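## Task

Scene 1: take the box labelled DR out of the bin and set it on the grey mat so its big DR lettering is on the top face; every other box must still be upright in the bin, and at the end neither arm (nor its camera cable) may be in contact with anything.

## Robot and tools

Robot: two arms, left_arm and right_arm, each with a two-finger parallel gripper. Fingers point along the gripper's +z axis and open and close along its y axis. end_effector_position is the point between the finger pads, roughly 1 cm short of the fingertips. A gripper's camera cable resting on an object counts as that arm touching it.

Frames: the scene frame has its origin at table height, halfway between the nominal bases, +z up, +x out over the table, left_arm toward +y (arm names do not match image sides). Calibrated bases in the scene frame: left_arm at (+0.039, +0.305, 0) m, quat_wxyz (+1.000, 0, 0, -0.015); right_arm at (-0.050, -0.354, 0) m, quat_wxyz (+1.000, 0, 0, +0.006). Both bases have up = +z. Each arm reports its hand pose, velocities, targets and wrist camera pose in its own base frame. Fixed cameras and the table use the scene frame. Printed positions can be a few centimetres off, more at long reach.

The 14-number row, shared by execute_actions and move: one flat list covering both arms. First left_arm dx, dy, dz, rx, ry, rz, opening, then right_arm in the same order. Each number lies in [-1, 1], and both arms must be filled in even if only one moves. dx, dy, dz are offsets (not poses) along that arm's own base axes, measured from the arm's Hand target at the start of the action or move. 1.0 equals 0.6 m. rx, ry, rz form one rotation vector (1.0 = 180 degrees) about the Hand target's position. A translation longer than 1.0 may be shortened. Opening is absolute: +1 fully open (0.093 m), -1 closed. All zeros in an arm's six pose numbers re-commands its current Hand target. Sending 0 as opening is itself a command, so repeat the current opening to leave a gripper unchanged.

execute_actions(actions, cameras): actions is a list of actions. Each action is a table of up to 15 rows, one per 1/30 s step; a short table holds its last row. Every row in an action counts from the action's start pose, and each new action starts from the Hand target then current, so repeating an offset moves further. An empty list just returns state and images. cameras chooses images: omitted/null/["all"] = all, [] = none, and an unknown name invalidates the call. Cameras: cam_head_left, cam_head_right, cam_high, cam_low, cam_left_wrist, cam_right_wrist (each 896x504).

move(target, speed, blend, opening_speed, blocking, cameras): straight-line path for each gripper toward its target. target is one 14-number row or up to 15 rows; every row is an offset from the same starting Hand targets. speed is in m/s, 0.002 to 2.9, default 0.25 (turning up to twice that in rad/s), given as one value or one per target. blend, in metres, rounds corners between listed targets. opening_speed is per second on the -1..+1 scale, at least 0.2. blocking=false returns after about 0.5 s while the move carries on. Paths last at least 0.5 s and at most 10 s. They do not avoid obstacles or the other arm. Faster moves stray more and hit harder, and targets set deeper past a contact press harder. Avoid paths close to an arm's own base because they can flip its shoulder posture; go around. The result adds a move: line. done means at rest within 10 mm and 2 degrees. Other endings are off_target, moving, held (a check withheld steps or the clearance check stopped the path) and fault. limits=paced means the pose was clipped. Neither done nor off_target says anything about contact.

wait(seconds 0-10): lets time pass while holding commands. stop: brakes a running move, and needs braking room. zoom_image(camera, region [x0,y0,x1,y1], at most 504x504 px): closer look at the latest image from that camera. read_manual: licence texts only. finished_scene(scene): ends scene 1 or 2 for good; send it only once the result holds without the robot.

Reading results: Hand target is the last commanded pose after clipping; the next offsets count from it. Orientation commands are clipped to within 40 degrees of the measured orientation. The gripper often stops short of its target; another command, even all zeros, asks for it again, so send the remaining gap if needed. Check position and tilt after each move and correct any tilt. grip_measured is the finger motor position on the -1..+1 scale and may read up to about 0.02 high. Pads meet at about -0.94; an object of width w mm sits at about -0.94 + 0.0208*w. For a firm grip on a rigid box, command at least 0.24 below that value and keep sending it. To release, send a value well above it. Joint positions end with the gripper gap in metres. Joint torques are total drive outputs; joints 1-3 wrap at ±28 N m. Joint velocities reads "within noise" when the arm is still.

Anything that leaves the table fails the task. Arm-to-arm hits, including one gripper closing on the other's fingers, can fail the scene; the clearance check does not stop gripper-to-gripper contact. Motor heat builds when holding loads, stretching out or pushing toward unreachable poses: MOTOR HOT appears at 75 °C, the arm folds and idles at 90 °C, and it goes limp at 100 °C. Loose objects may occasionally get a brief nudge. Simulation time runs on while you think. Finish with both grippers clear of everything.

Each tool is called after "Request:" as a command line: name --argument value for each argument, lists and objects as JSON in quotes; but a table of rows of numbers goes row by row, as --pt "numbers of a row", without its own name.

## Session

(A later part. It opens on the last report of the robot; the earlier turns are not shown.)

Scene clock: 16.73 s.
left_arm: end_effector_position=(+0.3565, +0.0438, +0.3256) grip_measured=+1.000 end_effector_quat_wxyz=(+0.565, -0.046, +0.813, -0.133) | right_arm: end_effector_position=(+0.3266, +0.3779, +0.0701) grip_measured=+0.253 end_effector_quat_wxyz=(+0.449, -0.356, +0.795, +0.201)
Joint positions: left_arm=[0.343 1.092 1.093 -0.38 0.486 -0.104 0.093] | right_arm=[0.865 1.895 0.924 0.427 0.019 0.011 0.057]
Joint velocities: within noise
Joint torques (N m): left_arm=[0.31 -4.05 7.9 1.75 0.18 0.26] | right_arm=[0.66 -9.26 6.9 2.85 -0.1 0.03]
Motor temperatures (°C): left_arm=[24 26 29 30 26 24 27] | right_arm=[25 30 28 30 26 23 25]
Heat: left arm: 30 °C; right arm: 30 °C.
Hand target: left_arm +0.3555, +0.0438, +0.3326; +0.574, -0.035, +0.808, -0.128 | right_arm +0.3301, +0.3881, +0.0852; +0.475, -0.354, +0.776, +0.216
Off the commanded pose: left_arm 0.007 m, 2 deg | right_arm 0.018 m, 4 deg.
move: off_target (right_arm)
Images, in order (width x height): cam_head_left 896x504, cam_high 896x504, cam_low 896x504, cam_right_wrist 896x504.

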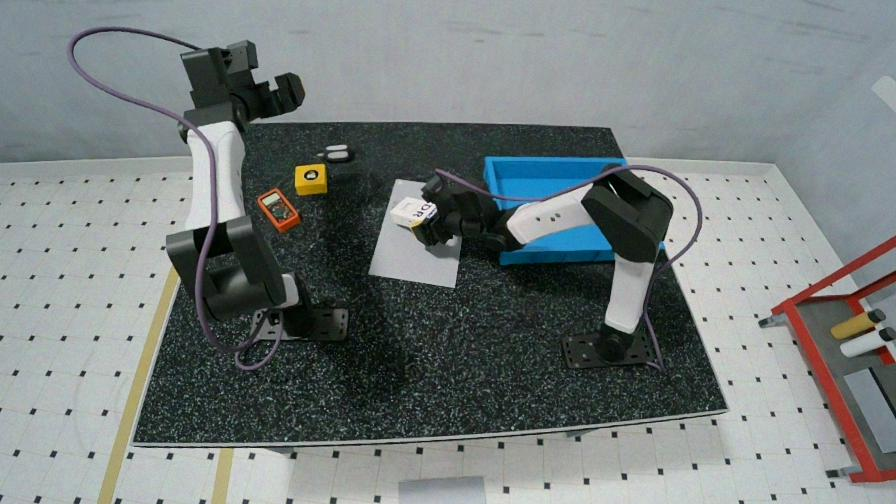

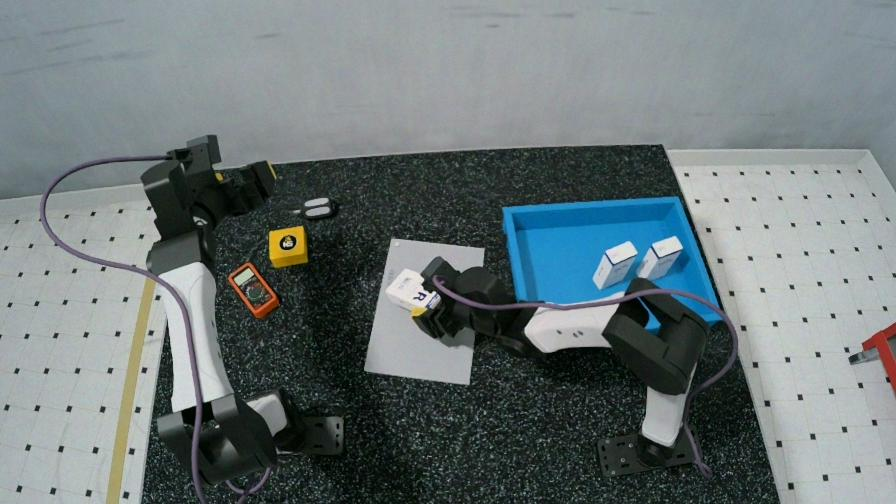

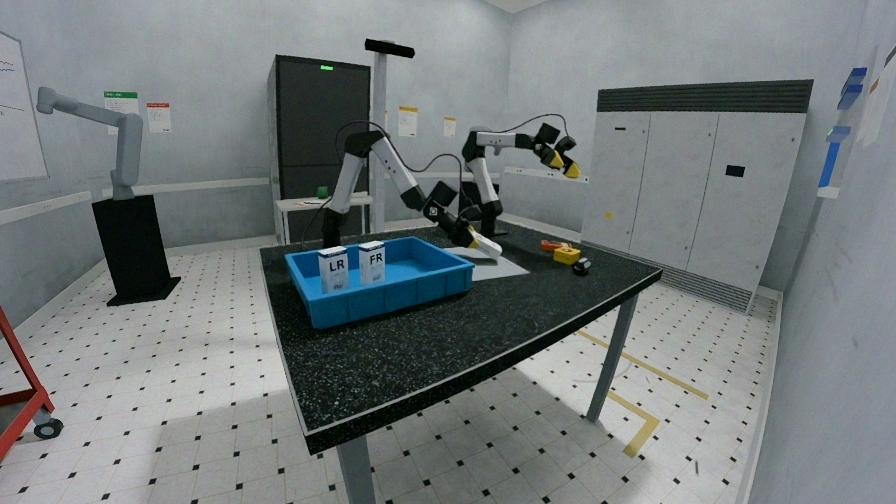

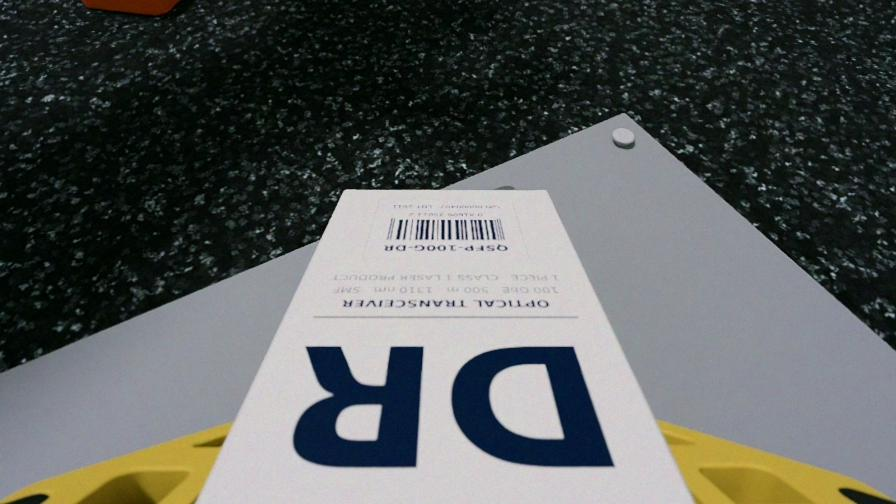

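Request:
move --target '[0,0,0,0,0,0,1,0,0,-0.0275,0,0,0,0.15]' --speed 0.05 --cameras '["cam_right_wrist","cam_low"]'

Request:
zoom_image --camera "cam_low" --region '[420, 190, 540, 290]'

Scene clock: 17.93 s.
left_arm: end_effector_position=(+0.3565, +0.0438, +0.3256) grip_measured=+1.000 end_effector_quat_wxyz=(+0.565, -0.046, +0.813, -0.133) | right_arm: end_effector_position=(+0.3283, +0.3798, +0.0571) grip_measured=+0.253 end_effector_quat_wxyz=(+0.453, -0.355, +0.792, +0.203)
Joint positions: left_arm=[0.343 1.092 1.093 -0.38 0.486 -0.104 0.093] | right_arm=[0.865 1.942 0.911 0.499 0.019 0.011 0.057]
Joint velocities: within noise
Joint torques (N m): left_arm=[0.31 -3.99 7.88 1.73 0.2 0.26] | right_arm=[0.64 -9.32 6.08 2.85 -0.09 0.08]
Motor temperatures (°C): left_arm=[24 26 29 30 26 24 27] | right_arm=[25 30 28 31 26 23 25]
Heat: left arm: 30 °C; right arm: 31 °C.
Hand target: left_arm +0.3555, +0.0438, +0.3326; +0.574, -0.035, +0.808, -0.128 | right_arm +0.3300, +0.3880, +0.0686; +0.475, -0.354, +0.776, +0.216
Off the commanded pose: left_arm 0.007 m, 2 deg | right_arm 0.014 m, 3 deg.
move: off_target (right_arm)
Images, in order (width x height): cam_low 896x504, cam_right_wrist 896x504.

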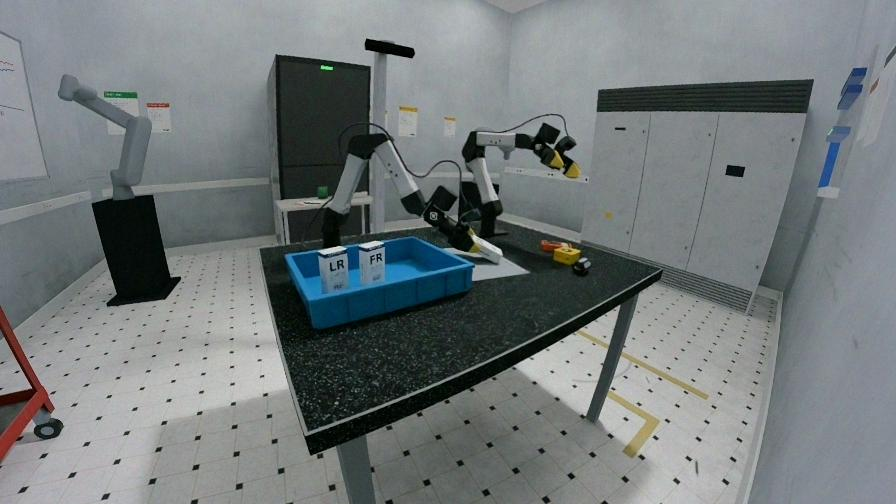

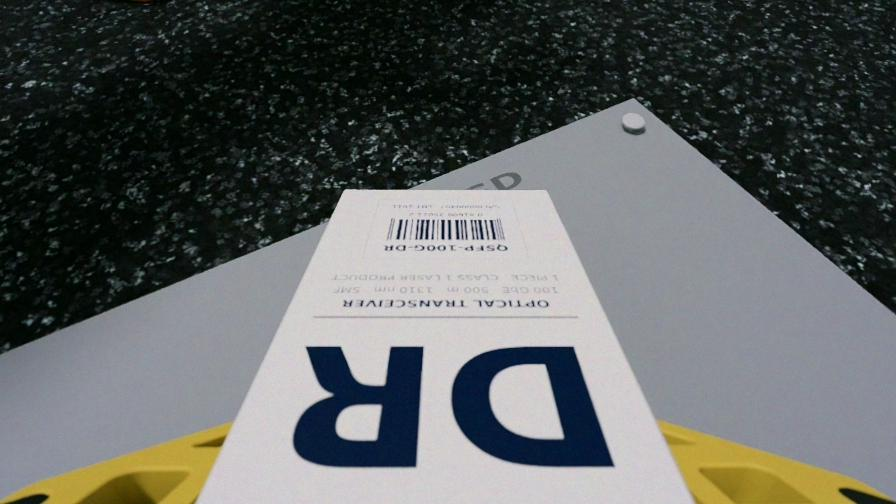

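Scaled by 4.200 from the camera's 896x504 image, which has a finer 1280x720 frame.

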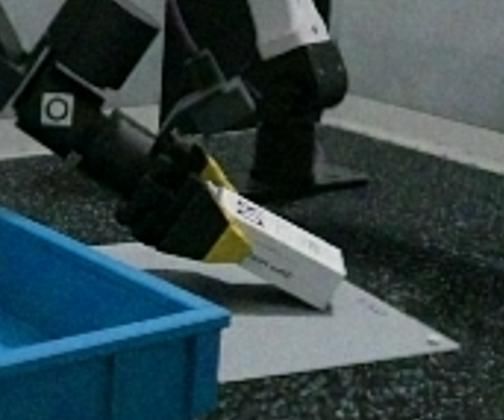

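Request:
move --target '[0,0,0,0,0,0,1,-0.0083,-0.01,-0.03,0,0,0,0.38]' --speed 0.04 --opening_speed 0.5 --cameras '["cam_right_wrist","cam_low"]'

Request:
zoom_image --camera "cam_low" --region '[420, 190, 540, 290]'

Scene clock: 19.20 s.
left_arm: end_effector_position=(+0.3565, +0.0438, +0.3256) grip_measured=+1.000 end_effector_quat_wxyz=(+0.565, -0.046, +0.813, -0.133) | right_arm: end_effector_position=(+0.3268, +0.3781, +0.0506) grip_measured=+0.380 end_effector_quat_wxyz=(+0.470, -0.350, +0.782, +0.211)
Joint positions: left_arm=[0.343 1.092 1.093 -0.38 0.486 -0.104 0.093] | right_arm=[0.865 1.97 0.863 0.618 0.019 0.011 0.063]
Joint velocities: within noise
Joint torques (N m): left_arm=[0.34 -4.05 7.83 1.74 0.16 0.27] | right_arm=[0.68 -8.57 5.63 2.51 -0.1 0.06]
Motor temperatures (°C): left_arm=[24 26 29 30 26 24 27] | right_arm=[25 30 28 31 26 23 25]
Heat: left arm: 30 °C; right arm: 31 °C.
Hand target: left_arm +0.3555, +0.0438, +0.3326; +0.574, -0.035, +0.808, -0.128 | right_arm +0.3250, +0.3820, +0.0506; +0.475, -0.354, +0.776, +0.216
Off the commanded pose: left_arm 0.007 m, 2 deg | right_arm 0.004 m, 1 deg.
move: done
Images, in order (width x height): cam_low 896x504, cam_right_wrist 896x504.

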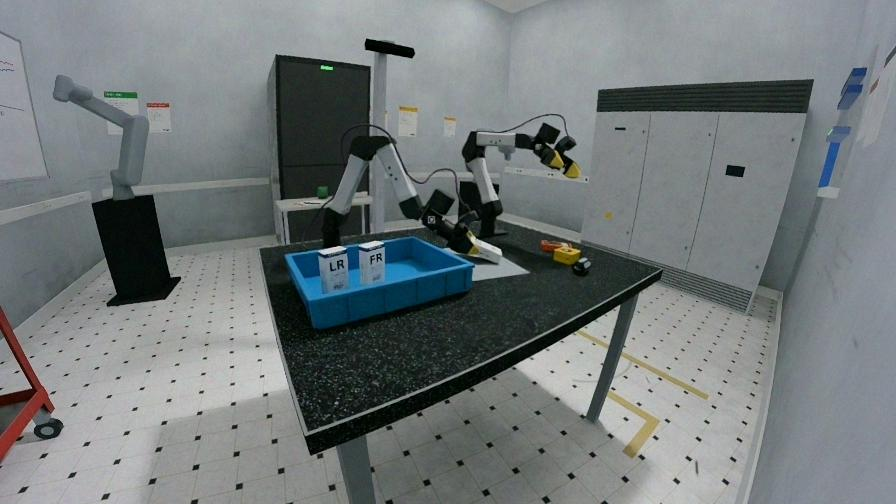

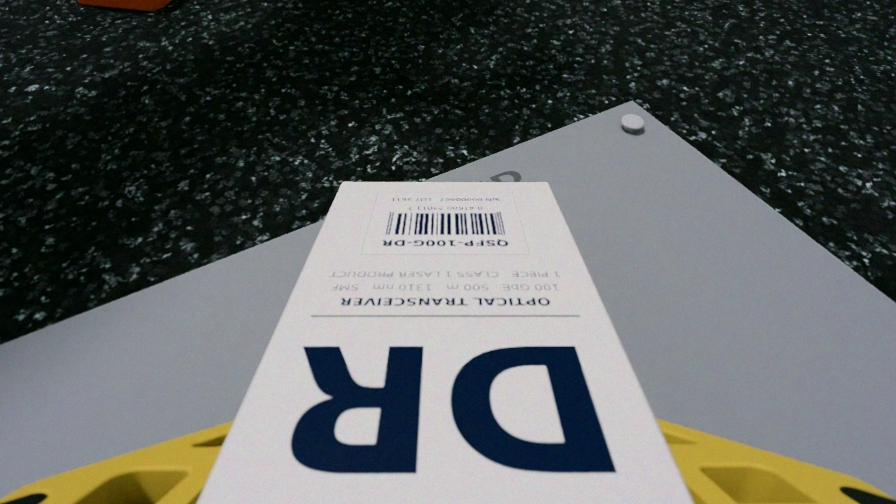

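Scaled by 4.200 from the camera's 896x504 image, which has a finer 1280x720 frame.

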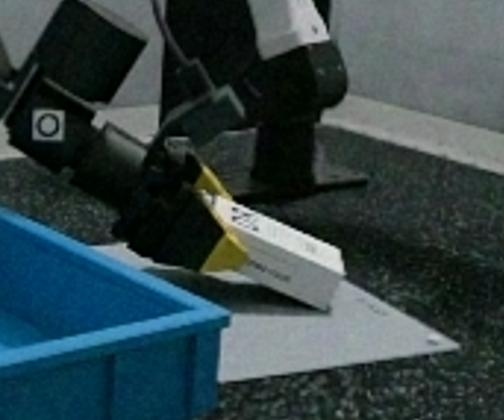

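Request:
move --target '[0,0,0,0,0,0,1,-0.0083,-0.01,-0.0317,0,0,0,0.43]' --speed 0.04 --opening_speed 0.3 --cameras '["cam_right_wrist","cam_low"]'

Request:
zoom_image --camera "cam_low" --region '[420, 190, 540, 290]'

Scene clock: 20.53 s.
left_arm: end_effector_position=(+0.3565, +0.0438, +0.3256) grip_measured=+1.000 end_effector_quat_wxyz=(+0.565, -0.046, +0.813, -0.133) | right_arm: end_effector_position=(+0.3205, +0.3708, +0.0261) grip_measured=+0.428 end_effector_quat_wxyz=(+0.463, -0.352, +0.786, +0.208)
Joint positions: left_arm=[0.343 1.092 1.093 -0.38 0.486 -0.104 0.093] | right_arm=[0.865 2.021 0.814 0.7 0.019 0.011 0.066]
Joint velocities: within noise
Joint torques (N m): left_arm=[0.29 -4.05 7.95 1.74 0.2 0.27] | right_arm=[0.75 -8.9 5.34 2.61 -0.09 0.04]
Motor temperatures (°C): left_arm=[24 26 29 30 26 24 27] | right_arm=[25 30 28 32 26 23 25]
Heat: left arm: 30 °C; right arm: 32 °C.
Hand target: left_arm +0.3555, +0.0438, +0.3326; +0.574, -0.035, +0.808, -0.128 | right_arm +0.3201, +0.3761, +0.0317; +0.475, -0.354, +0.776, +0.217
Off the commanded pose: left_arm 0.007 m, 2 deg | right_arm 0.008 m, 2 deg.
move: done
Images, in order (width x height): cam_low 896x504, cam_right_wrist 896x504.

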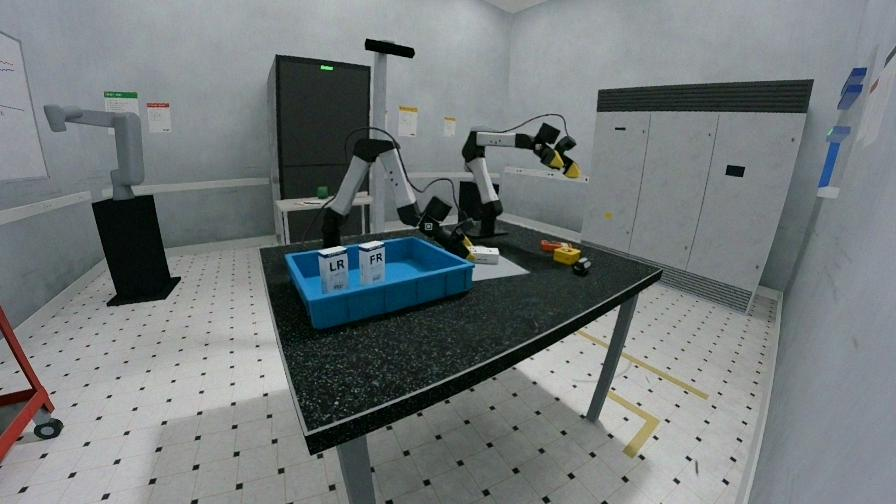

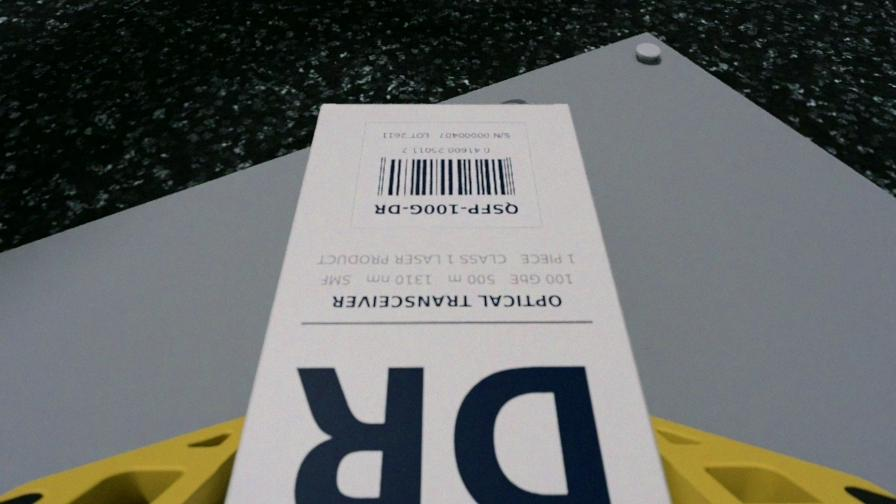

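Scaled by 4.200 from the camera's 896x504 image, which has a finer 1280x720 frame.

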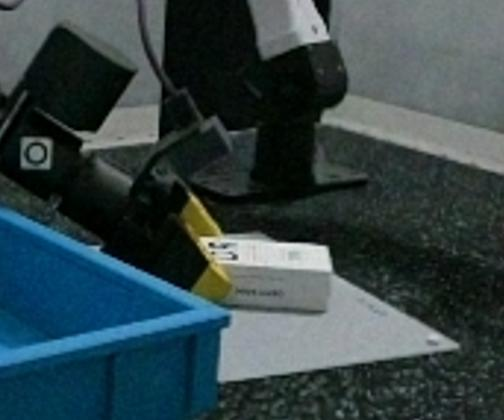

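Request:
zoom_image --camera "cam_low" --region '[455, 230, 515, 275]'

Request:
execute_actions --actions '[]' --cameras '["cam_head_left","cam_high"]'

Request:
zoom_image --camera "cam_high" --region '[360, 230, 500, 390]'

Scaled by 8.400 from the camera's 896x504 image, which has a finer 1280x720 frame.

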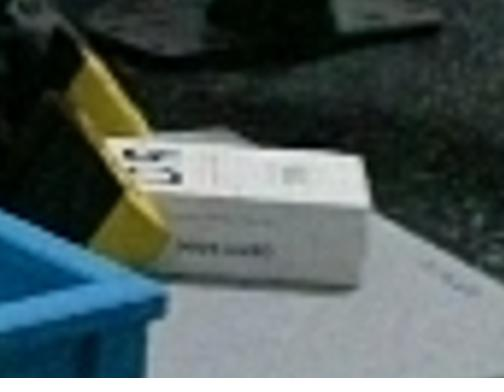

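Scene clock: 20.83 s.
left_arm: end_effector_position=(+0.3565, +0.0438, +0.3256) grip_measured=+1.000 end_effector_quat_wxyz=(+0.565, -0.046, +0.813, -0.133) | right_arm: end_effector_position=(+0.3206, +0.3708, +0.0262) grip_measured=+0.428 end_effector_quat_wxyz=(+0.463, -0.352, +0.786, +0.208)
Joint positions: left_arm=[0.343 1.092 1.093 -0.38 0.486 -0.104 0.093] | right_arm=[0.865 2.021 0.814 0.701 0.019 0.011 0.066]
Joint velocities: within noise
Joint torques (N m): left_arm=[0.31 -4.07 7.94 1.73 0.19 0.26] | right_arm=[0.61 -8.98 5.35 2.6 -0.09 0.06]
Motor temperatures (°C): left_arm=[24 26 29 30 26 24 27] | right_arm=[25 30 28 32 26 23 25]
Heat: left arm: 30 °C; right arm: 32 °C.
Hand target: left_arm +0.3555, +0.0438, +0.3326; +0.574, -0.035, +0.808, -0.128 | right_arm +0.3201, +0.3761, +0.0317; +0.475, -0.354, +0.776, +0.217
Tool commands: left_gripper/opening=+1.0 right_gripper/opening=+0.43
Off the commanded pose: left_arm 0.007 m, 2 deg | right_arm 0.008 m, 2 deg.
Images, in order (width x height): cam_head_left 896x504, cam_high 896x504.

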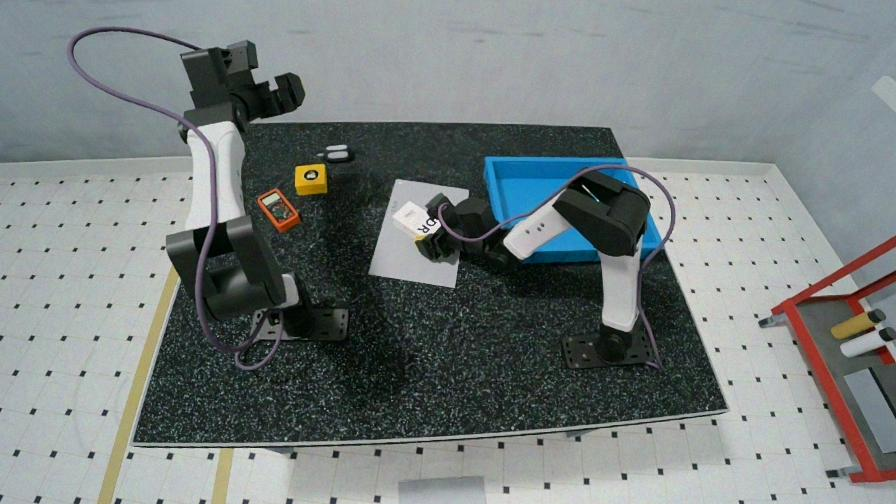

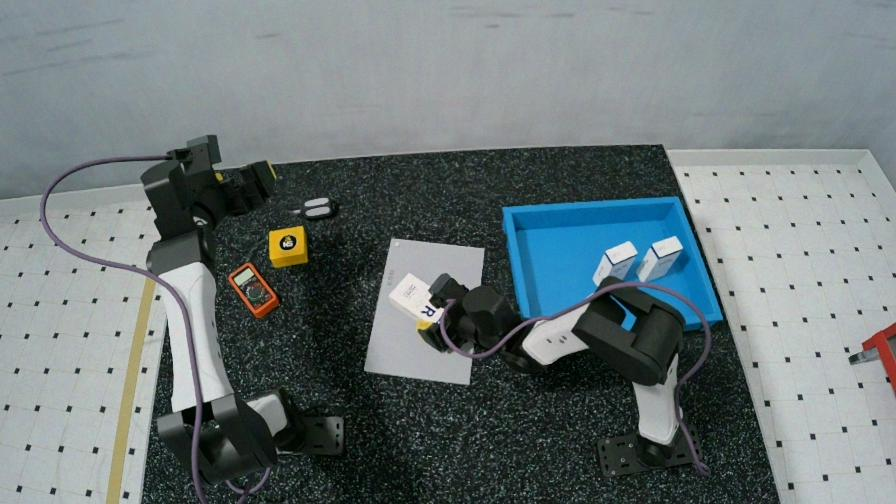

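Scaled by 3.150 from the camera's 896x504 image, which has a finer 1280x720 frame.

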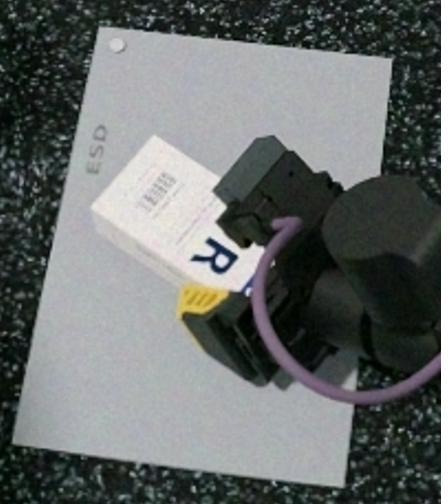

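Request:
move --pt "0 0 0 0 0 0 1 0 0 0.0083 0 0 0 0.43" --pt "0 0 0 0 0 0 1 0 0 0.01 0 0 0 0.95" --speed 0.04 --opening_speed 0.6 --cameras '["cam_right_wrist","cam_low"]'

Request:
zoom_image --camera "cam_low" --region '[435, 220, 515, 285]'

Scene clock: 22.93 s.
left_arm: end_effector_position=(+0.3565, +0.0438, +0.3256) grip_measured=+1.000 end_effector_quat_wxyz=(+0.565, -0.046, +0.813, -0.133) | right_arm: end_effector_position=(+0.3205, +0.3708, +0.0261) grip_measured=+0.948 end_effector_quat_wxyz=(+0.463, -0.352, +0.786, +0.208)
Joint positions: left_arm=[0.343 1.092 1.093 -0.38 0.486 -0.104 0.093] | right_arm=[0.865 2.021 0.814 0.7 0.019 0.011 0.091]
Joint velocities: within noise
Joint torques (N m): left_arm=[0.36 -4.08 7.94 1.74 0.21 0.27] | right_arm=[0.65 -10.82 5.48 2.36 -0.08 0.04]
Motor temperatures (°C): left_arm=[24 26 29 31 26 24 27] | right_arm=[25 31 28 32 26 23 25]
Heat: left arm: 31 °C; right arm: 32 °C.
Hand target: left_arm +0.3555, +0.0438, +0.3326; +0.574, -0.035, +0.808, -0.128 | right_arm +0.3201, +0.3761, +0.0377; +0.475, -0.354, +0.776, +0.217
Off the commanded pose: left_arm 0.007 m, 2 deg | right_arm 0.013 m, 2 deg.
move: off_target (right_arm); target 2's new opening was sent with right_arm's hand 0.013 m and 2 deg from that target
Images, in order (width x height): cam_low 896x504, cam_right_wrist 896x504.

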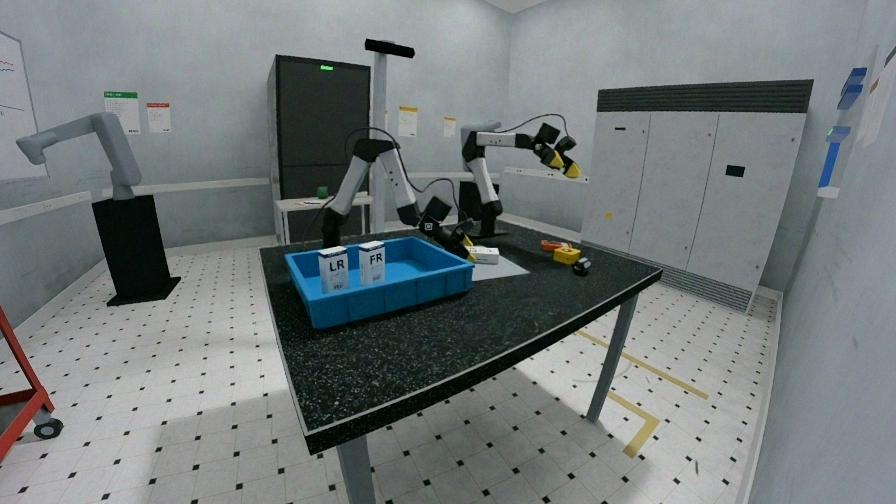

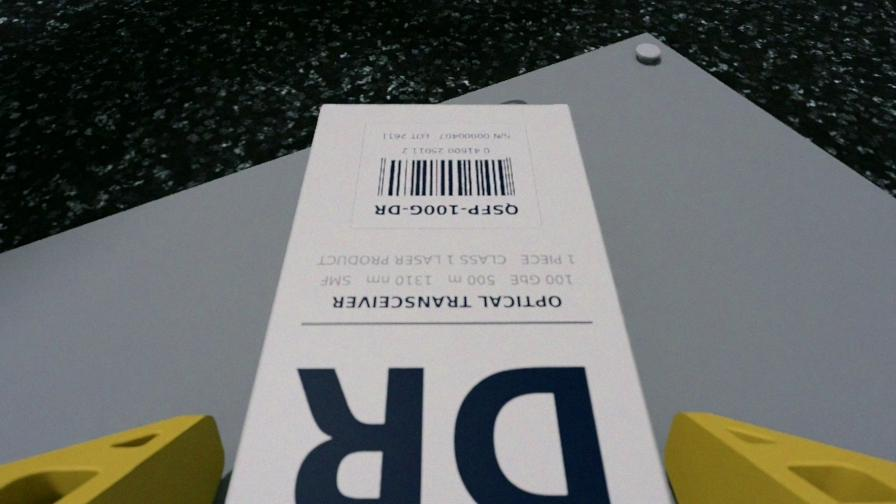

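Scaled by 6.300 from the camera's 896x504 image, which has a finer 1280x720 frame.

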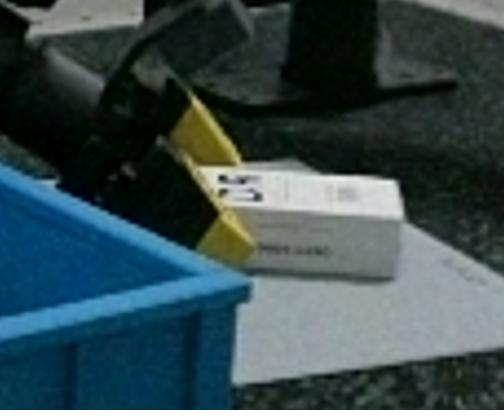

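Request:
move --pt "0 0 0 0 0 0 1 -0.048 -0.06 0.05 0 0 0 0.95" --pt "0 0 0 0 0 0 1 -0.1 -0.12 0.26 0 0 0 0.95" --speed '[0.1,0.25]' --blend '[0.015,0]'

Scene clock: 25.20 s.
left_arm: end_effector_position=(+0.3565, +0.0438, +0.3256) grip_measured=+1.000 end_effector_quat_wxyz=(+0.565, -0.046, +0.813, -0.133) | right_arm: end_effector_position=(+0.2577, +0.2971, +0.1748) grip_measured=+0.948 end_effector_quat_wxyz=(+0.457, -0.354, +0.790, +0.205)
Joint positions: left_arm=[0.343 1.092 1.093 -0.38 0.486 -0.104 0.093] | right_arm=[0.865 1.266 0.747 -0.004 0.019 0.011 0.091]
Joint velocities: within noise
Joint torques (N m): left_arm=[0.32 -4.08 7.86 1.74 0.2 0.28] | right_arm=[0.46 -5.56 10.21 2.28 -0.11 0.05]
Motor temperatures (°C): left_arm=[24 26 30 31 26 24 27] | right_arm=[25 31 29 32 26 23 25]
Heat: left arm: 31 °C; right arm: 32 °C.
Hand target: left_arm +0.3555, +0.0438, +0.3326; +0.574, -0.035, +0.808, -0.128 | right_arm +0.2601, +0.3040, +0.1935; +0.475, -0.354, +0.776, +0.217
Off the commanded pose: left_arm 0.007 m, 2 deg | right_arm 0.020 m, 3 deg.
move: off_target (right_arm)

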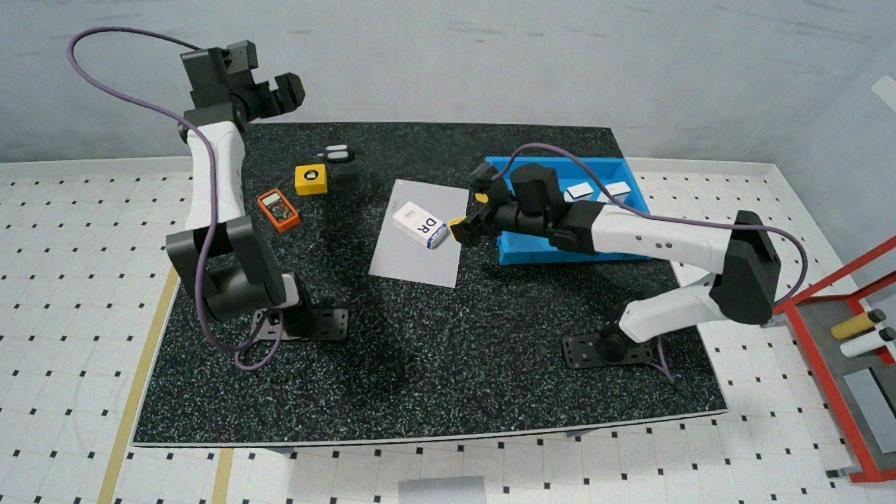

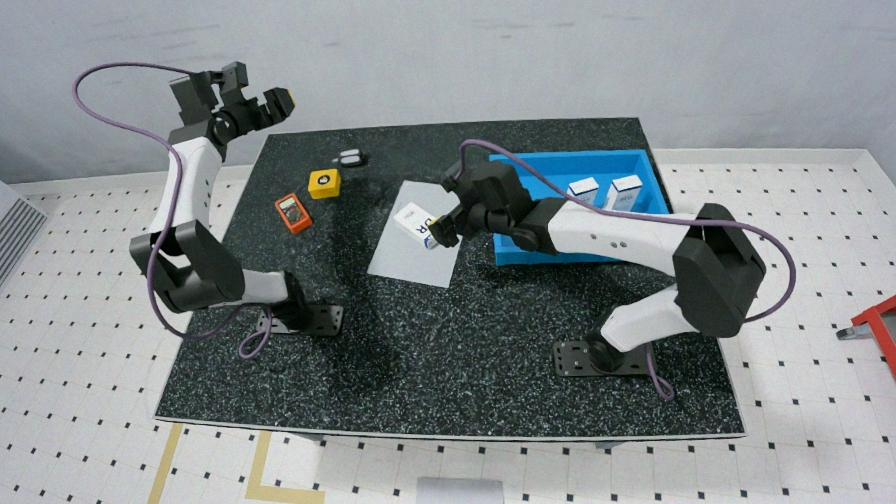

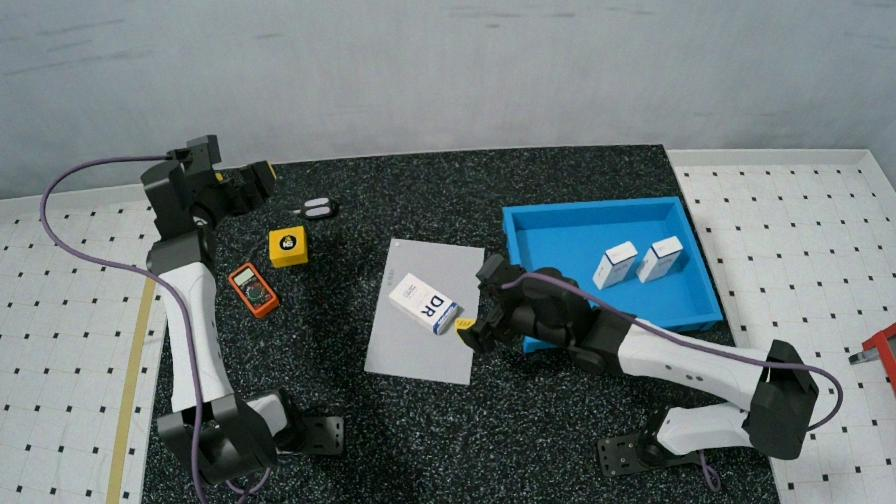

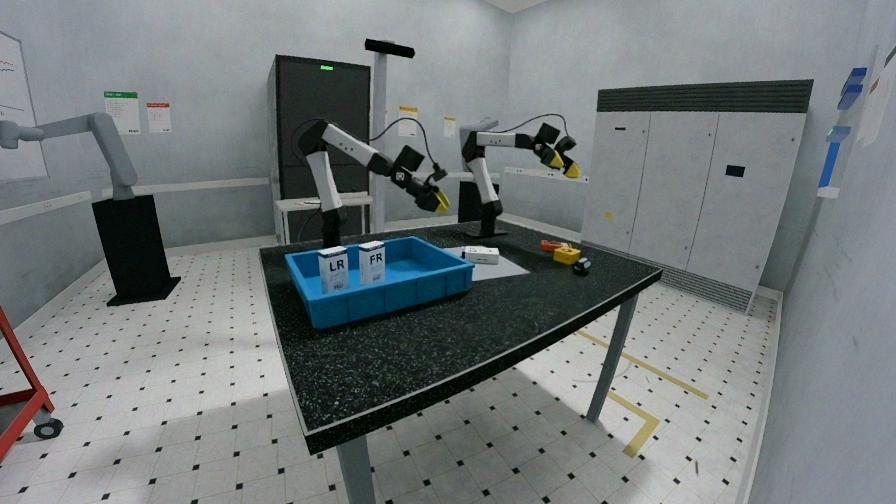

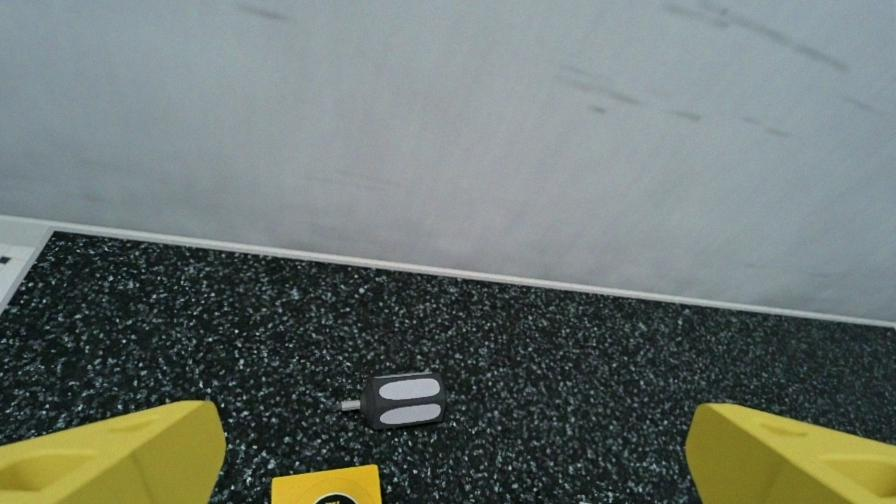

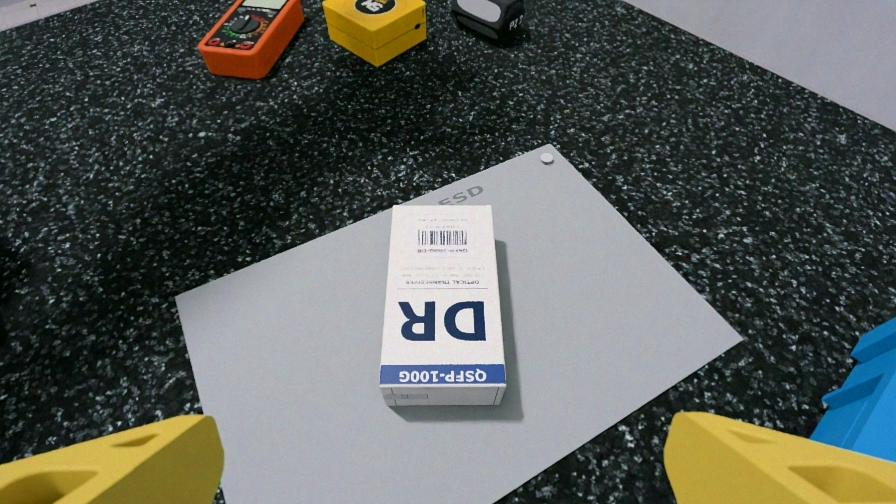

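Request:
finished_scene --scene 1

The scene is finished: the task was done.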